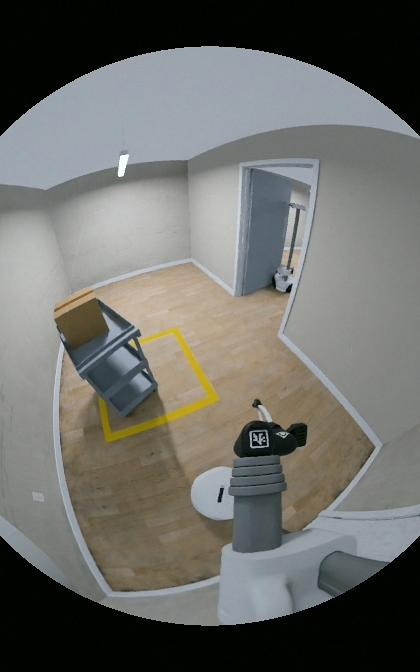

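Request:
{"api": "move", "payload": {
  "r2": {"base":{"translate_m":1.45,"strafe_m":0.3}},
  "blocking": false,
  "cameras": []
}}

Request:
{"api": "wait", "payload": {
  "seconds": 9,
  "cameras": []
}}

Request:
{"api": "move", "payload": {
  "r2": {"base":{"rotate_rad":2.59}},
  "blocking": false,
  "cameras": []
}}

Request:
{"api": "wait", "payload": {
  "seconds": 6,
  "cameras": ["r2_head_camera","r2_head_right_camera"]
}}

Scene clock: 1481.13 s.
move: r2 moving
r1: as last shown
r1.lidar_m: 4.86 2.79 0.25 1.99 0.25 0.25 0.45 1.33 1.29 2.77 2.88 3.87
r1.servo_current: wrist_yaw_rad=52(65) wrist_pitch_rad=33(46) wrist_roll_rad=46(59) gripper_m=39(46)
r1.contact_limits: strafe_m 1
r1.wrist_depth_mm: - 135 - - 336 227 171 / - 124 145 559 340 219 172 / - 124 190 - 343 230 174 / 110 135 202 - 347 220 174 / 216 - - 1708 351 222 176 / 1008 1205 195 1008 191 223 176 / 750 759 759 153 329 202 175
r2.base_odometry: x=-5.591 y=-2.951 heading=+1.339
r2.turned_by_wheels: +0.000
r2.turned_by_imu: +0.001
r2.base_tilt: forward=-0.7 right=+0.0
r2.lidar_m: 2.61 0.93 0.89 1.37 1.33 1.05 0.71 0.69 0.75 1.10 1.47 1.53
r2.base_status: translate_m moving; strafe_m moving
r2.joint_positions: lift_m=+0.970 arm_m=+0.000 wrist_yaw_rad=+0.001 wrist_pitch_rad=+0.997 wrist_roll_rad=+1.570 gripper_m=+0.100
r2.joint_status: not commanded
r2.measured_speeds: translate_m=+0.121 strafe_m=+0.025 rotate_rad=-0.002 lift_m=+0.000 arm_m=+0.000 wrist_yaw_rad=+0.000 wrist_pitch_rad=+0.000 wrist_roll_rad=+0.000
r2.motor_effort: lift_m=+21(21) arm_m=+4(4) wheel_0=+5(9) wheel_1=+10(10) wheel_2=-11(13)
r2.servo_current: wrist_yaw_rad=33(59) wrist_pitch_rad=46(46) wrist_roll_rad=39(59) gripper_m=59(59)
r2.hand_pose: x=+0.3274 y=-0.0873 z=+0.9057 quat_wxyz=(+0.622, +0.620, +0.339, -0.338) (m; r2's base frame)
r2.wrist_depth_mm: - - 1499 1281 1098 976 866 / - 1863 1537 1255 1098 976 878 / - 1808 1537 1281 1118 991 904 / - 1863 1537 1308 1118 976 917 / - 1863 1537 1308 1118 976 - / - 1863 193 1255 193 960 904 / - 1921 1537 - 1078 1008 878
pictures: none
No camera images: "cameras" was empty.

Scene clock: 1487.03 s.
earlier move: r2 done
r1.base_odometry: x=-2.097 y=-0.439 heading=-2.381
r1.turned_by_wheels: +0.000
r1.turned_by_imu: +0.000
r1.base_tilt: forward=-1.6 right=+1.3
r1.lidar_m: 4.88 2.80 0.25 2.00 0.25 0.25 0.46 1.33 1.29 2.80 2.89 3.86
r1.base_status: not commanded
r1.joint_positions: lift_m=+0.124 arm_m=+0.000 wrist_yaw_rad=+3.196 wrist_pitch_rad=+0.002 wrist_roll_rad=+0.000 gripper_m=+0.056
r1.joint_status: not commanded
r1.measured_speeds: all 0
r1.motor_effort: lift_m=+19(20) arm_m=+4(4) wheel_0=-18(19) wheel_1=+27(28) wheel_2=+1(1)
r1.servo_current: wrist_yaw_rad=46(78) wrist_pitch_rad=39(52) wrist_roll_rad=59(65) gripper_m=39(46)
r1.contact_limits: strafe_m 1
r1.hand_pose: x=-0.1218 y=+0.0716 z=+0.3019 quat_wxyz=(-0.027, -0.001, +0.000, +1.000) (m; r1's base frame)
r1.wrist_depth_mm: - 135 - - 336 227 171 / - 124 146 559 340 219 172 / - 124 189 - 345 231 174 / 110 135 202 - 347 222 175 / 216 - - 1661 351 222 176 / 991 1205 193 1008 191 223 176 / 750 759 750 153 329 202 176
r2.base_odometry: x=-5.552 y=-1.503 heading=+1.339
r2.turned_by_wheels: +0.000
r2.turned_by_imu: +0.002
r2.base_tilt: forward=-0.6 right=+0.1
r2.lidar_m: 1.47 2.62 2.52 0.82 0.63 0.60 2.17 2.08 1.44 1.07 1.05 1.27
r2.base_status: done
r2.joint_positions: lift_m=+0.970 arm_m=+0.000 wrist_yaw_rad=+0.001 wrist_pitch_rad=+0.997 wrist_roll_rad=+1.570 gripper_m=+0.100
r2.joint_status: not commanded
r2.measured_speeds: all 0
r2.motor_effort: lift_m=+21(21) arm_m=+4(4) wheel_0=+2(10) wheel_1=+4(11) wheel_2=-3(14)
r2.servo_current: wrist_yaw_rad=46(65) wrist_pitch_rad=39(52) wrist_roll_rad=46(65) gripper_m=46(59)
r2.hand_pose: x=+0.3274 y=-0.0873 z=+0.9057 quat_wxyz=(+0.622, +0.620, +0.339, -0.338) (m; r2's base frame)
r2.wrist_depth_mm: - - 1430 1255 1098 991 878 / - - 1397 1281 1118 991 878 / - - 1430 1281 1098 960 891 / - 1756 1499 1281 1118 976 904 / - 1756 1499 1281 1118 991 - / - 1921 192 1255 194 960 - / - 1921 1576 - 1078 991 891
wait: 5.90 of 9 s (r2 has come to rest)
pictures: none
No camera images: "cameras" was empty.

Scene clock: 1487.53 s.
move: r2 moving
r1: as last shown
r1.lidar_m: 4.86 2.80 0.25 1.99 0.25 0.25 0.45 1.32 1.32 2.80 2.89 3.85
r1.motor_effort: lift_m=+19(19) arm_m=+4(4) wheel_0=-18(18) wheel_1=+27(27) wheel_2=+1(1)
r1.servo_current: wrist_yaw_rad=33(65) wrist_pitch_rad=46(46) wrist_roll_rad=65(65) gripper_m=46(52)
r1.contact_limits: strafe_m 1
r1.wrist_depth_mm: - 134 - - 334 227 171 / - 124 146 564 340 219 172 / - 124 190 - 343 231 174 / 110 135 202 - 347 221 175 / 216 - - 1661 351 222 175 / 1008 1255 194 1008 191 224 176 / 759 759 750 153 327 202 176
r2.base_odometry: x=-5.552 y=-1.503 heading=+1.552
r2.turned_by_wheels: +0.213
r2.turned_by_imu: +0.207
r2.base_tilt: forward=-0.7 right=+0.0
r2.lidar_m: 1.94 2.63 2.13 0.69 0.60 0.58 2.10 2.09 1.26 1.05 1.72 1.30
r2.base_status: rotate_rad moving
r2.joint_positions: lift_m=+0.970 arm_m=+0.000 wrist_yaw_rad=+0.001 wrist_pitch_rad=+0.997 wrist_roll_rad=+1.570 gripper_m=+0.100
r2.joint_status: not commanded
r2.measured_speeds: translate_m=-0.002 strafe_m=+0.000 rotate_rad=+0.822 lift_m=+0.000 arm_m=+0.000 wrist_yaw_rad=+0.000 wrist_pitch_rad=+0.000 wrist_roll_rad=+0.000
r2.motor_effort: lift_m=+21(21) arm_m=+4(4) wheel_0=-3(8) wheel_1=-8(9) wheel_2=-10(11)
r2.servo_current: wrist_yaw_rad=46(52) wrist_pitch_rad=39(46) wrist_roll_rad=46(59) gripper_m=52(52)
r2.hand_pose: x=+0.3274 y=-0.0873 z=+0.9057 quat_wxyz=(+0.622, +0.620, +0.339, -0.338) (m; r2's base frame)
r2.wrist_depth_mm: - - 1205 1281 1118 976 866 / - - 1464 1281 1118 960 878 / - 1756 1499 1281 1078 976 878 / - 1863 1499 1308 1098 991 891 / - 1863 1499 1281 1118 976 - / - 1863 193 1281 194 946 - / - 1863 1576 - 1098 976 904
pictures: none
No camera images: "cameras" was empty.

Scene clock: 1489.87 s.
earlier move: r2 done
r1.base_odometry: x=-2.097 y=-0.439 heading=-2.381
r1.turned_by_wheels: +0.000
r1.turned_by_imu: +0.000
r1.base_tilt: forward=-1.6 right=+1.3
r1.lidar_m: 4.88 2.83 0.25 2.00 0.25 0.25 0.46 1.31 1.31 2.80 2.89 3.87
r1.base_status: not commanded
r1.joint_positions: lift_m=+0.124 arm_m=+0.000 wrist_yaw_rad=+3.196 wrist_pitch_rad=+0.002 wrist_roll_rad=+0.000 gripper_m=+0.056
r1.joint_status: not commanded
r1.measured_speeds: all 0
r1.motor_effort: lift_m=+19(20) arm_m=+4(4) wheel_0=-19(19) wheel_1=+27(27) wheel_2=+1(1)
r1.servo_current: wrist_yaw_rad=59(72) wrist_pitch_rad=46(52) wrist_roll_rad=52(65) gripper_m=39(52)
r1.contact_limits: strafe_m 1
r1.hand_pose: x=-0.1218 y=+0.0716 z=+0.3019 quat_wxyz=(-0.027, -0.001, +0.000, +1.000) (m; r1's base frame)
r1.wrist_depth_mm: - 135 - - 334 226 170 / - 124 146 564 340 219 172 / - 124 190 - 345 231 173 / 110 135 202 - 347 221 174 / 216 - - 1708 351 221 176 / 1008 1205 194 1008 190 224 175 / 750 759 759 153 327 202 176
r2.base_odometry: x=-5.552 y=-1.503 heading=-2.355
r2.turned_by_wheels: +2.377
r2.turned_by_imu: +2.314
r2.base_tilt: forward=-0.7 right=+0.1
r2.lidar_m: 0.59 2.20 2.08 1.53 1.09 1.07 1.28 1.42 2.63 2.66 1.87 0.61
r2.base_status: done
r2.joint_positions: lift_m=+0.970 arm_m=+0.000 wrist_yaw_rad=+0.001 wrist_pitch_rad=+0.997 wrist_roll_rad=+1.570 gripper_m=+0.100
r2.joint_status: not commanded
r2.measured_speeds: all 0
r2.motor_effort: lift_m=+21(21) arm_m=+4(4) wheel_0=-2(14) wheel_1=-3(10) wheel_2=-4(11)
r2.servo_current: wrist_yaw_rad=39(59) wrist_pitch_rad=39(52) wrist_roll_rad=46(59) gripper_m=52(59)
r2.hand_pose: x=+0.3274 y=-0.0873 z=+0.9057 quat_wxyz=(+0.622, +0.620, +0.339, -0.338) (m; r2's base frame)
r2.wrist_depth_mm: 413 449 - 732 1098 960 878 / 427 455 - 707 1060 991 878 / 445 449 - 715 1078 991 904 / 477 452 - 715 1078 991 891 / 715 455 - 723 1078 976 - / 554 442 193 1255 194 976 904 / 530 445 1537 - 1078 991 878
wait: 2.33 of 6 s (r2 has come to rest)
pictures: r2_head_camera, r2_head_right_camera
Images, in order (width x height): r2_head_camera 420x560, r2_head_right_camera 420x672.

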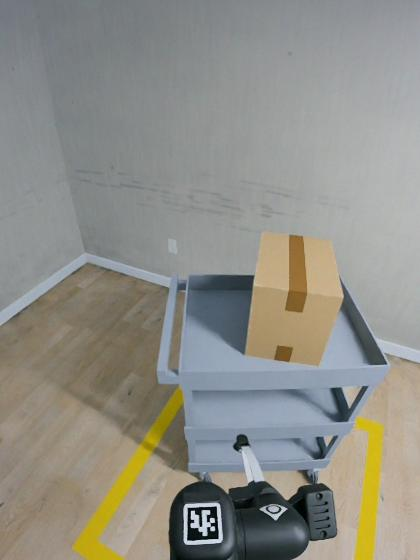

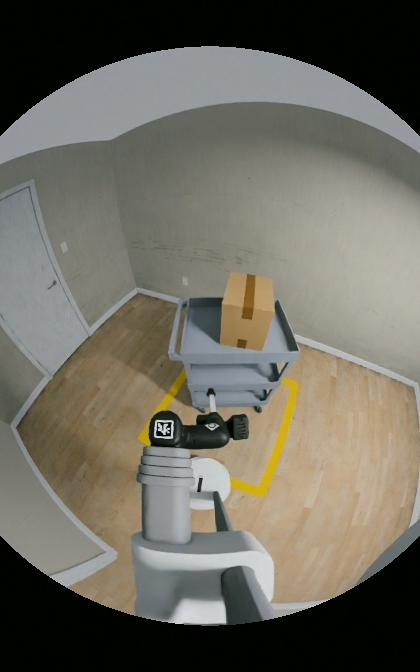

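Request:
{"api": "move", "payload": {
  "r2": {"base":{"rotate_rad":0.15},"pace":"slow"},
  "blocking": false,
  "cameras": []
}}

Request:
{"api": "wait", "payload": {
  "seconds": 2,
  "cameras": []
}}

Request:
{"api": "move", "payload": {
  "r2": {"base":{"translate_m":0.26,"strafe_m":-0.17},"pace":"slow","contact_limits":{"translate_m":0.2}},
  "blocking": false,
  "cameras": []
}}

Request:
{"api": "wait", "payload": {
  "seconds": 5,
  "cameras": ["r2_head_camera","r2_wrist_camera"]
}}

Scene clock: 1502.47 s.
move: r2 moving
r1: as last shown
r1.lidar_m: 4.86 2.81 0.25 1.99 0.25 0.25 0.46 1.32 1.30 2.80 2.91 3.88
r1.motor_effort: lift_m=+19(19) arm_m=+4(4) wheel_0=-18(18) wheel_1=+27(28) wheel_2=+1(1)
r1.servo_current: wrist_yaw_rad=39(65) wrist_pitch_rad=39(46) wrist_roll_rad=52(65) gripper_m=39(46)
r1.contact_limits: strafe_m 1
r1.wrist_depth_mm: - 135 - - 336 227 171 / - 123 145 564 338 219 172 / - 124 191 - 343 230 174 / 110 135 202 - 347 220 174 / 215 - - 1661 349 222 176 / 1025 1229 193 1008 190 223 175 / 759 759 750 153 330 202 176
r2.base_odometry: x=-5.552 y=-1.503 heading=-2.242
r2.turned_by_wheels: +0.113
r2.turned_by_imu: +0.110
r2.base_tilt: forward=-0.7 right=+0.1
r2.lidar_m: 0.60 2.13 2.08 1.38 1.05 1.98 1.30 1.60 2.64 2.38 0.76 0.61
r2.base_status: rotate_rad moving
r2.joint_positions: lift_m=+0.970 arm_m=+0.000 wrist_yaw_rad=+0.001 wrist_pitch_rad=+0.997 wrist_roll_rad=+1.570 gripper_m=+0.100
r2.joint_status: not commanded
r2.measured_speeds: translate_m=-0.001 strafe_m=-0.001 rotate_rad=+0.283 lift_m=+0.000 arm_m=+0.000 wrist_yaw_rad=+0.000 wrist_pitch_rad=+0.000 wrist_roll_rad=+0.000
r2.motor_effort: lift_m=+21(21) arm_m=+4(4) wheel_0=-4(7) wheel_1=-5(9) wheel_2=-5(10)
r2.servo_current: wrist_yaw_rad=46(65) wrist_pitch_rad=46(46) wrist_roll_rad=46(65) gripper_m=46(59)
r2.hand_pose: x=+0.3274 y=-0.0873 z=+0.9057 quat_wxyz=(+0.622, +0.620, +0.339, -0.338) (m; r2's base frame)
r2.wrist_depth_mm: 404 433 - 691 1060 976 878 / 424 442 - 683 1078 976 878 / 668 436 - 699 1060 960 878 / 715 436 - 707 1078 991 904 / 574 455 854 1182 1098 991 - / 504 449 193 1255 194 976 891 / - 1808 1576 - - 976 891
pictures: none
No camera images: "cameras" was empty.

Scene clock: 1503.03 s.
earlier move: r2 done
r1.base_odometry: x=-2.097 y=-0.439 heading=-2.381
r1.turned_by_wheels: +0.000
r1.turned_by_imu: +0.000
r1.base_tilt: forward=-1.6 right=+1.3
r1.lidar_m: 4.88 2.78 0.25 1.98 0.25 0.25 0.47 1.30 1.30 2.81 2.88 3.90
r1.base_status: not commanded
r1.joint_positions: lift_m=+0.124 arm_m=+0.000 wrist_yaw_rad=+3.196 wrist_pitch_rad=+0.002 wrist_roll_rad=+0.000 gripper_m=+0.056
r1.joint_status: not commanded
r1.measured_speeds: all 0
r1.motor_effort: lift_m=+19(19) arm_m=+4(4) wheel_0=-18(18) wheel_1=+27(28) wheel_2=+1(1)
r1.servo_current: wrist_yaw_rad=46(65) wrist_pitch_rad=39(46) wrist_roll_rad=46(65) gripper_m=39(46)
r1.contact_limits: strafe_m 1
r1.hand_pose: x=-0.1218 y=+0.0716 z=+0.3019 quat_wxyz=(-0.027, -0.001, +0.000, +1.000) (m; r1's base frame)
r1.wrist_depth_mm: - 135 - - 334 227 171 / - 124 146 564 340 219 173 / - 124 190 - 343 230 174 / 110 135 203 - 347 220 175 / 216 - - 1708 351 224 176 / 1025 1229 194 1025 190 223 176 / 750 750 759 153 329 202 175
r2.base_odometry: x=-5.552 y=-1.503 heading=-2.206
r2.turned_by_wheels: +0.036
r2.turned_by_imu: +0.036
r2.base_tilt: forward=-0.7 right=+0.1
r2.lidar_m: 0.57 2.14 2.09 1.32 1.06 1.98 1.27 1.66 2.63 2.30 0.74 0.60
r2.base_status: done
r2.joint_positions: lift_m=+0.970 arm_m=+0.000 wrist_yaw_rad=+0.001 wrist_pitch_rad=+0.997 wrist_roll_rad=+1.570 gripper_m=+0.100
r2.joint_status: not commanded
r2.measured_speeds: all 0
r2.motor_effort: lift_m=+21(21) arm_m=+4(4) wheel_0=-3(7) wheel_1=-5(9) wheel_2=-5(10)
r2.servo_current: wrist_yaw_rad=59(65) wrist_pitch_rad=46(46) wrist_roll_rad=33(65) gripper_m=59(59)
r2.hand_pose: x=+0.3274 y=-0.0873 z=+0.9057 quat_wxyz=(+0.622, +0.620, +0.339, -0.338) (m; r2's base frame)
r2.wrist_depth_mm: 404 424 - 683 1025 960 866 / 424 436 - 683 1060 976 878 / 699 430 - 683 1060 976 891 / 676 436 - 707 1078 991 904 / 521 459 1430 1255 1118 991 - / - 452 193 1281 193 976 904 / - 1863 1576 - - 976 891
wait: 0.57 of 2 s (r2 has come to rest)
pictures: none
No camera images: "cameras" was empty.

Scene clock: 1503.53 s.
move: r2 moving
r1: as last shown
r1.lidar_m: 4.87 2.79 0.25 1.96 0.25 0.25 0.45 1.34 1.31 2.80 2.89 3.88
r1.servo_current: wrist_yaw_rad=59(59) wrist_pitch_rad=46(46) wrist_roll_rad=52(72) gripper_m=39(46)
r1.contact_limits: strafe_m 1
r1.wrist_depth_mm: - 135 - - 338 227 171 / - 124 146 564 340 218 172 / - 124 190 - 345 230 173 / 110 136 202 - 347 221 176 / 216 - - 1661 351 222 175 / 1008 1205 195 1008 191 224 176 / 759 768 750 153 327 202 176
r2.base_odometry: x=-5.564 y=-1.508 heading=-2.206
r2.turned_by_wheels: -0.001
r2.turned_by_imu: +0.000
r2.base_tilt: forward=-0.7 right=+0.1
r2.lidar_m: 0.57 2.12 2.09 1.38 1.05 2.01 1.28 1.70 2.64 2.31 0.75 0.58
r2.base_status: translate_m moving; strafe_m moving
r2.joint_positions: lift_m=+0.970 arm_m=+0.000 wrist_yaw_rad=+0.001 wrist_pitch_rad=+0.997 wrist_roll_rad=+1.570 gripper_m=+0.100
r2.joint_status: not commanded
r2.measured_speeds: translate_m=+0.046 strafe_m=-0.030 rotate_rad=+0.002 lift_m=+0.000 arm_m=+0.000 wrist_yaw_rad=+0.000 wrist_pitch_rad=+0.000 wrist_roll_rad=+0.000
r2.motor_effort: lift_m=+21(21) arm_m=+4(4) wheel_0=+7(9) wheel_1=-5(6) wheel_2=-8(11)
r2.servo_current: wrist_yaw_rad=52(59) wrist_pitch_rad=39(46) wrist_roll_rad=59(59) gripper_m=46(59)
r2.contact_limits: translate_m 0.2
r2.hand_pose: x=+0.3274 y=-0.0873 z=+0.9057 quat_wxyz=(+0.622, +0.620, +0.339, -0.338) (m; r2's base frame)
r2.wrist_depth_mm: 394 430 - 676 1060 976 878 / 421 427 - 676 1060 991 878 / 683 418 - 683 1078 991 891 / 668 436 - 707 1060 991 891 / 525 449 788 1281 1118 991 - / - 439 193 1255 194 976 891 / - 1863 1576 - - - 891
pictures: none
No camera images: "cameras" was empty.

Scene clock: 1507.30 s.
earlier move: r2 done
r1.base_odometry: x=-2.097 y=-0.439 heading=-2.381
r1.turned_by_wheels: +0.000
r1.turned_by_imu: +0.000
r1.base_tilt: forward=-1.6 right=+1.3
r1.lidar_m: 4.86 2.81 0.25 1.99 0.25 0.25 0.45 1.34 1.32 2.80 2.87 3.85
r1.base_status: not commanded
r1.joint_positions: lift_m=+0.124 arm_m=+0.000 wrist_yaw_rad=+3.196 wrist_pitch_rad=+0.002 wrist_roll_rad=+0.000 gripper_m=+0.056
r1.joint_status: not commanded
r1.measured_speeds: all 0
r1.motor_effort: lift_m=+19(20) arm_m=+4(4) wheel_0=-18(19) wheel_1=+27(28) wheel_2=+1(1)
r1.servo_current: wrist_yaw_rad=52(72) wrist_pitch_rad=46(52) wrist_roll_rad=46(72) gripper_m=46(52)
r1.contact_limits: strafe_m 1
r1.hand_pose: x=-0.1218 y=+0.0716 z=+0.3019 quat_wxyz=(-0.027, -0.001, +0.000, +1.000) (m; r1's base frame)
r1.wrist_depth_mm: - 135 - - 336 228 171 / - 124 146 564 340 219 172 / - 124 191 - 343 230 174 / 110 135 203 - 347 220 175 / 216 - - 1661 349 222 175 / 1008 1205 194 1008 191 224 176 / 750 759 750 153 329 202 176
r2.base_odometry: x=-5.842 y=-1.612 heading=-2.206
r2.turned_by_wheels: +0.000
r2.turned_by_imu: +0.001
r2.base_tilt: forward=-0.7 right=+0.1
r2.lidar_m: 0.30 0.34 2.06 1.73 1.35 2.28 1.58 2.19 2.65 1.91 0.38 0.31
r2.base_status: done
r2.joint_positions: lift_m=+0.970 arm_m=+0.000 wrist_yaw_rad=+0.001 wrist_pitch_rad=+0.997 wrist_roll_rad=+1.570 gripper_m=+0.100
r2.joint_status: not commanded
r2.measured_speeds: all 0
r2.motor_effort: lift_m=+21(21) arm_m=+4(4) wheel_0=+5(11) wheel_1=-6(8) wheel_2=-4(12)
r2.servo_current: wrist_yaw_rad=46(59) wrist_pitch_rad=39(52) wrist_roll_rad=39(59) gripper_m=52(65)
r2.contact_limits: translate_m 0.2
r2.hand_pose: x=+0.3274 y=-0.0873 z=+0.9057 quat_wxyz=(+0.622, +0.620, +0.339, -0.338) (m; r2's base frame)
r2.wrist_depth_mm: 162 189 226 290 258 778 866 / 169 200 245 317 262 831 878 / 176 214 265 336 273 842 878 / 189 227 291 349 283 946 917 / 200 243 298 264 287 960 - / 517 521 188 259 187 946 904 / 508 459 - - - 991 878
wait: 3.77 of 5 s (r2 has come to rest)
pictures: r2_head_camera, r2_wrist_camera
Images, in order (width x height): r2_head_camera 420x560, r2_wrist_camera 616x392.

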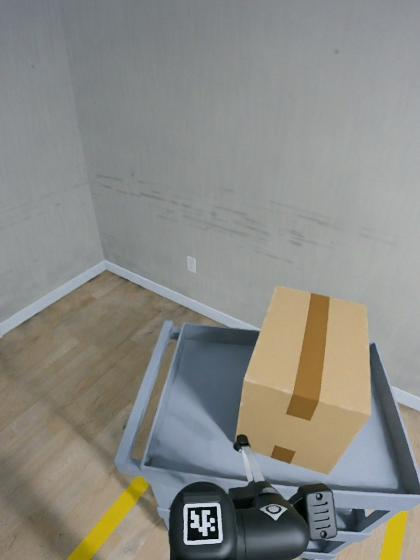

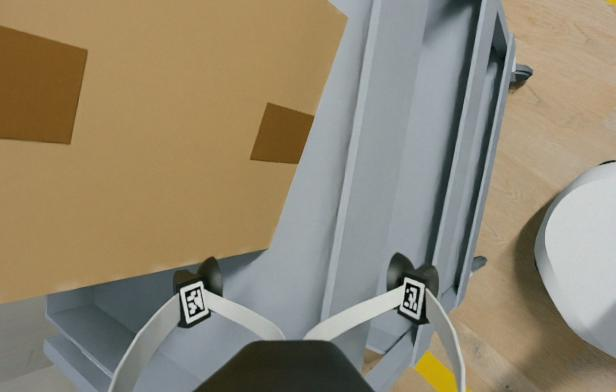

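Request:
{"api": "move", "payload": {
  "r2": {"base":{"strafe_m":0.045},"pace":"slow","contact_limits":{"strafe_m":0.2}},
  "blocking": false,
  "cameras": []
}}

Request:
{"api": "wait", "payload": {
  "seconds": 2,
  "cameras": []
}}

Request:
{"api": "move", "payload": {
  "r2": {"joints":{"lift_m":0.85},"pace":"slow","contact_limits":{"lift_m":0.1}},
  "blocking": false,
  "cameras": []
}}

Request:
{"api": "wait", "payload": {
  "seconds": 3,
  "cameras": ["r2_wrist_camera","r2_head_camera"]
}}

Scene clock: 1518.50 s.
move: r2 moving
r1: as last shown
r1.lidar_m: 4.86 2.79 0.25 2.00 0.25 0.25 0.48 1.33 1.30 2.80 2.88 3.90
r1.motor_effort: lift_m=+19(19) arm_m=+4(4) wheel_0=-18(19) wheel_1=+27(27) wheel_2=+1(1)
r1.servo_current: wrist_yaw_rad=39(59) wrist_pitch_rad=39(52) wrist_roll_rad=39(65) gripper_m=39(46)
r1.contact_limits: strafe_m 1
r1.wrist_depth_mm: - 135 - - 334 227 171 / - 124 146 559 338 218 172 / - 124 190 - 345 230 173 / 109 135 202 - 347 221 174 / 216 - - 1618 349 222 176 / 1025 1182 194 1025 191 224 175 / 759 759 759 153 327 202 176
r2.base_odometry: x=-5.831 y=-1.620 heading=-2.206
r2.turned_by_wheels: +0.000
r2.turned_by_imu: +0.000
r2.base_tilt: forward=-0.7 right=+0.1
r2.lidar_m: 0.32 0.36 2.03 1.73 1.37 1.40 1.54 2.19 2.67 1.92 0.40 0.32
r2.base_status: strafe_m moving
r2.joint_positions: lift_m=+0.970 arm_m=+0.000 wrist_yaw_rad=+0.001 wrist_pitch_rad=+0.997 wrist_roll_rad=+1.570 gripper_m=+0.100
r2.joint_status: not commanded
r2.measured_speeds: translate_m=+0.000 strafe_m=+0.057 rotate_rad=-0.001 lift_m=+0.000 arm_m=+0.000 wrist_yaw_rad=+0.000 wrist_pitch_rad=+0.000 wrist_roll_rad=+0.000
r2.motor_effort: lift_m=+21(21) arm_m=+4(4) wheel_0=-8(9) wheel_1=+8(8) wheel_2=-1(4)
r2.servo_current: wrist_yaw_rad=52(52) wrist_pitch_rad=39(46) wrist_roll_rad=39(52) gripper_m=52(59)
r2.contact_limits: strafe_m 0.2
r2.hand_pose: x=+0.3274 y=-0.0873 z=+0.9057 quat_wxyz=(+0.622, +0.620, +0.339, -0.338) (m; r2's base frame)
r2.wrist_depth_mm: 163 192 232 296 257 750 878 / 172 208 250 320 259 831 878 / 181 220 273 338 276 931 891 / 194 232 297 357 283 946 917 / 204 246 301 262 287 960 - / 525 504 189 266 187 960 904 / 496 449 - - - 991 891
pictures: none
No camera images: "cameras" was empty.

Scene clock: 1519.53 s.
earlier move: r2 done
r1.base_odometry: x=-2.097 y=-0.439 heading=-2.381
r1.turned_by_wheels: +0.000
r1.turned_by_imu: +0.000
r1.base_tilt: forward=-1.6 right=+1.3
r1.lidar_m: 4.87 2.81 0.25 2.00 0.25 0.25 0.45 1.35 1.33 2.79 2.88 3.87
r1.base_status: not commanded
r1.joint_positions: lift_m=+0.124 arm_m=+0.000 wrist_yaw_rad=+3.196 wrist_pitch_rad=+0.002 wrist_roll_rad=+0.000 gripper_m=+0.056
r1.joint_status: not commanded
r1.measured_speeds: all 0
r1.motor_effort: lift_m=+19(20) arm_m=+4(4) wheel_0=-19(19) wheel_1=+27(28) wheel_2=+1(1)
r1.servo_current: wrist_yaw_rad=39(59) wrist_pitch_rad=46(52) wrist_roll_rad=52(72) gripper_m=46(46)
r1.contact_limits: strafe_m 1
r1.hand_pose: x=-0.1218 y=+0.0716 z=+0.3019 quat_wxyz=(-0.027, -0.001, +0.000, +1.000) (m; r1's base frame)
r1.wrist_depth_mm: - 135 - - 332 227 171 / - 123 146 559 338 218 172 / - 124 190 - 343 232 174 / 109 135 202 - 351 221 175 / 216 - - 1661 349 222 176 / 991 1229 194 1008 191 224 176 / 750 759 750 153 327 202 176
r2.base_odometry: x=-5.806 y=-1.638 heading=-2.206
r2.turned_by_wheels: +0.000
r2.turned_by_imu: +0.000
r2.base_tilt: forward=-0.7 right=+0.0
r2.lidar_m: 0.31 0.40 2.03 1.71 1.31 1.32 1.56 2.15 2.69 1.97 0.39 0.30
r2.base_status: done
r2.joint_positions: lift_m=+0.970 arm_m=+0.000 wrist_yaw_rad=+0.001 wrist_pitch_rad=+0.997 wrist_roll_rad=+1.570 gripper_m=+0.100
r2.joint_status: not commanded
r2.measured_speeds: all 0
r2.motor_effort: lift_m=+21(21) arm_m=+4(4) wheel_0=-4(12) wheel_1=+3(8) wheel_2=+0(4)
r2.servo_current: wrist_yaw_rad=39(65) wrist_pitch_rad=39(46) wrist_roll_rad=46(59) gripper_m=52(59)
r2.contact_limits: strafe_m 0.2
r2.hand_pose: x=+0.3274 y=-0.0873 z=+0.9057 quat_wxyz=(+0.622, +0.620, +0.339, -0.338) (m; r2's base frame)
r2.wrist_depth_mm: 173 208 248 310 259 759 891 / 181 216 266 330 268 820 878 / 193 229 289 345 282 917 891 / 204 251 310 270 294 946 904 / 539 - - 270 306 960 - / 508 473 188 265 192 946 904 / - 418 399 - - 991 891
wait: 1.03 of 2 s (r2 has come to rest)
pictures: none
No camera images: "cameras" was empty.

Scene clock: 1520.03 s.
move: r2 moving
r1: as last shown
r1.lidar_m: 4.88 2.81 0.25 1.99 0.25 0.25 0.48 1.34 1.32 2.79 2.89 3.88
r1.motor_effort: lift_m=+19(19) arm_m=+4(4) wheel_0=-18(19) wheel_1=+27(27) wheel_2=+1(1)
r1.servo_current: wrist_yaw_rad=59(72) wrist_pitch_rad=39(52) wrist_roll_rad=39(65) gripper_m=39(46)
r1.contact_limits: strafe_m 1
r1.wrist_depth_mm: - 135 - - 334 227 171 / - 124 146 564 340 219 172 / - 124 190 - 345 230 173 / 109 135 202 - 349 220 175 / 216 - - 1661 351 222 175 / 1025 1229 193 1008 191 223 176 / 741 750 759 153 327 202 176
r2.base_odometry: x=-5.806 y=-1.638 heading=-2.206
r2.turned_by_wheels: +0.000
r2.turned_by_imu: +0.000
r2.base_tilt: forward=-0.7 right=+0.1
r2.lidar_m: 0.32 0.38 2.02 1.68 1.33 1.35 1.54 2.14 2.69 1.96 0.41 0.31
r2.base_status: not commanded
r2.joint_positions: lift_m=+0.945 arm_m=+0.000 wrist_yaw_rad=+0.001 wrist_pitch_rad=+0.997 wrist_roll_rad=+1.570 gripper_m=+0.100
r2.joint_status: lift_m moving
r2.measured_speeds: translate_m=+0.000 strafe_m=+0.000 rotate_rad=+0.000 lift_m=-0.097 arm_m=+0.000 wrist_yaw_rad=+0.000 wrist_pitch_rad=+0.000 wrist_roll_rad=+0.000
r2.motor_effort: lift_m=+10(20) arm_m=+3(4) wheel_0=-4(5) wheel_1=+3(4) wheel_2=+0(0)
r2.servo_current: wrist_yaw_rad=52(52) wrist_pitch_rad=39(46) wrist_roll_rad=46(59) gripper_m=46(52)
r2.contact_limits: lift_m 0.1; strafe_m 0.2
r2.hand_pose: x=+0.3274 y=-0.0873 z=+0.8809 quat_wxyz=(+0.622, +0.620, +0.339, -0.338) (m; r2's base frame)
r2.wrist_depth_mm: 172 207 247 297 250 741 866 / 182 216 266 314 262 820 866 / 192 230 290 256 271 917 866 / 203 249 310 256 - 904 866 / 530 - - 258 224 931 - / 504 462 189 258 187 931 904 / 459 410 382 - - 960 866
pictures: none
No camera images: "cameras" was empty.

Scene clock: 1521.37 s.
earlier move: r2 done
r1.base_odometry: x=-2.097 y=-0.439 heading=-2.381
r1.turned_by_wheels: +0.000
r1.turned_by_imu: +0.000
r1.base_tilt: forward=-1.6 right=+1.3
r1.lidar_m: 4.85 2.78 0.25 1.99 0.25 0.25 0.47 1.33 1.30 2.81 2.88 3.86
r1.base_status: not commanded
r1.joint_positions: lift_m=+0.124 arm_m=+0.000 wrist_yaw_rad=+3.196 wrist_pitch_rad=+0.002 wrist_roll_rad=+0.000 gripper_m=+0.056
r1.joint_status: not commanded
r1.measured_speeds: all 0
r1.motor_effort: lift_m=+19(20) arm_m=+3(4) wheel_0=-18(19) wheel_1=+27(28) wheel_2=+1(1)
r1.servo_current: wrist_yaw_rad=46(72) wrist_pitch_rad=39(52) wrist_roll_rad=52(65) gripper_m=46(46)
r1.contact_limits: strafe_m 1
r1.hand_pose: x=-0.1218 y=+0.0716 z=+0.3019 quat_wxyz=(-0.027, -0.001, +0.000, +1.000) (m; r1's base frame)
r1.wrist_depth_mm: - 135 - - 334 227 171 / - 124 146 564 338 218 172 / - 124 190 - 340 230 174 / 110 135 202 - 349 221 174 / 216 - - 1661 351 224 175 / 1008 1205 193 1008 191 224 176 / 759 759 741 153 327 201 176
r2.base_odometry: x=-5.806 y=-1.638 heading=-2.206
r2.turned_by_wheels: +0.000
r2.turned_by_imu: +0.000
r2.base_tilt: forward=-0.7 right=+0.1
r2.lidar_m: 0.31 0.38 2.03 1.70 1.30 1.33 1.58 2.16 2.68 1.95 0.42 0.32
r2.base_status: not commanded
r2.joint_positions: lift_m=+0.851 arm_m=+0.000 wrist_yaw_rad=+0.001 wrist_pitch_rad=+0.997 wrist_roll_rad=+1.570 gripper_m=+0.100
r2.joint_status: all done
r2.measured_speeds: all 0
r2.motor_effort: lift_m=+8(20) arm_m=+4(4) wheel_0=-4(5) wheel_1=+3(4) wheel_2=+0(0)
r2.servo_current: wrist_yaw_rad=39(65) wrist_pitch_rad=39(46) wrist_roll_rad=46(59) gripper_m=46(59)
r2.contact_limits: lift_m 0.1; strafe_m 0.2
r2.hand_pose: x=+0.3274 y=-0.0873 z=+0.7867 quat_wxyz=(+0.622, +0.620, +0.339, -0.338) (m; r2's base frame)
r2.wrist_depth_mm: 174 200 228 180 - 449 778 / 179 211 237 187 - 707 788 / 190 225 172 192 - 750 798 / 200 241 174 198 - 831 798 / 473 - 174 202 433 842 831 / 442 184 182 207 185 854 809 / 375 - 171 - - 878 798
wait: 1.33 of 3 s (r2 has come to rest)
pictures: r2_head_camera, r2_wrist_camera
Images, in order (width x height): r2_head_camera 420x560, r2_wrist_camera 616x392.

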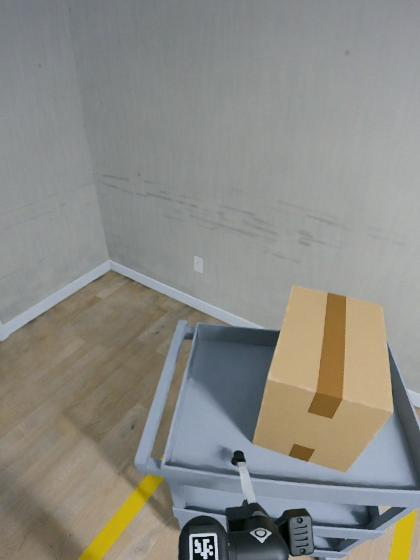

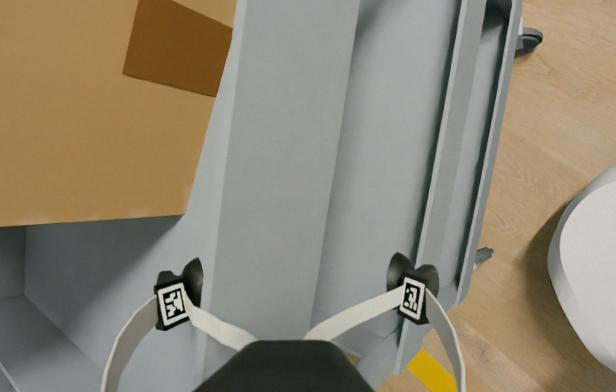

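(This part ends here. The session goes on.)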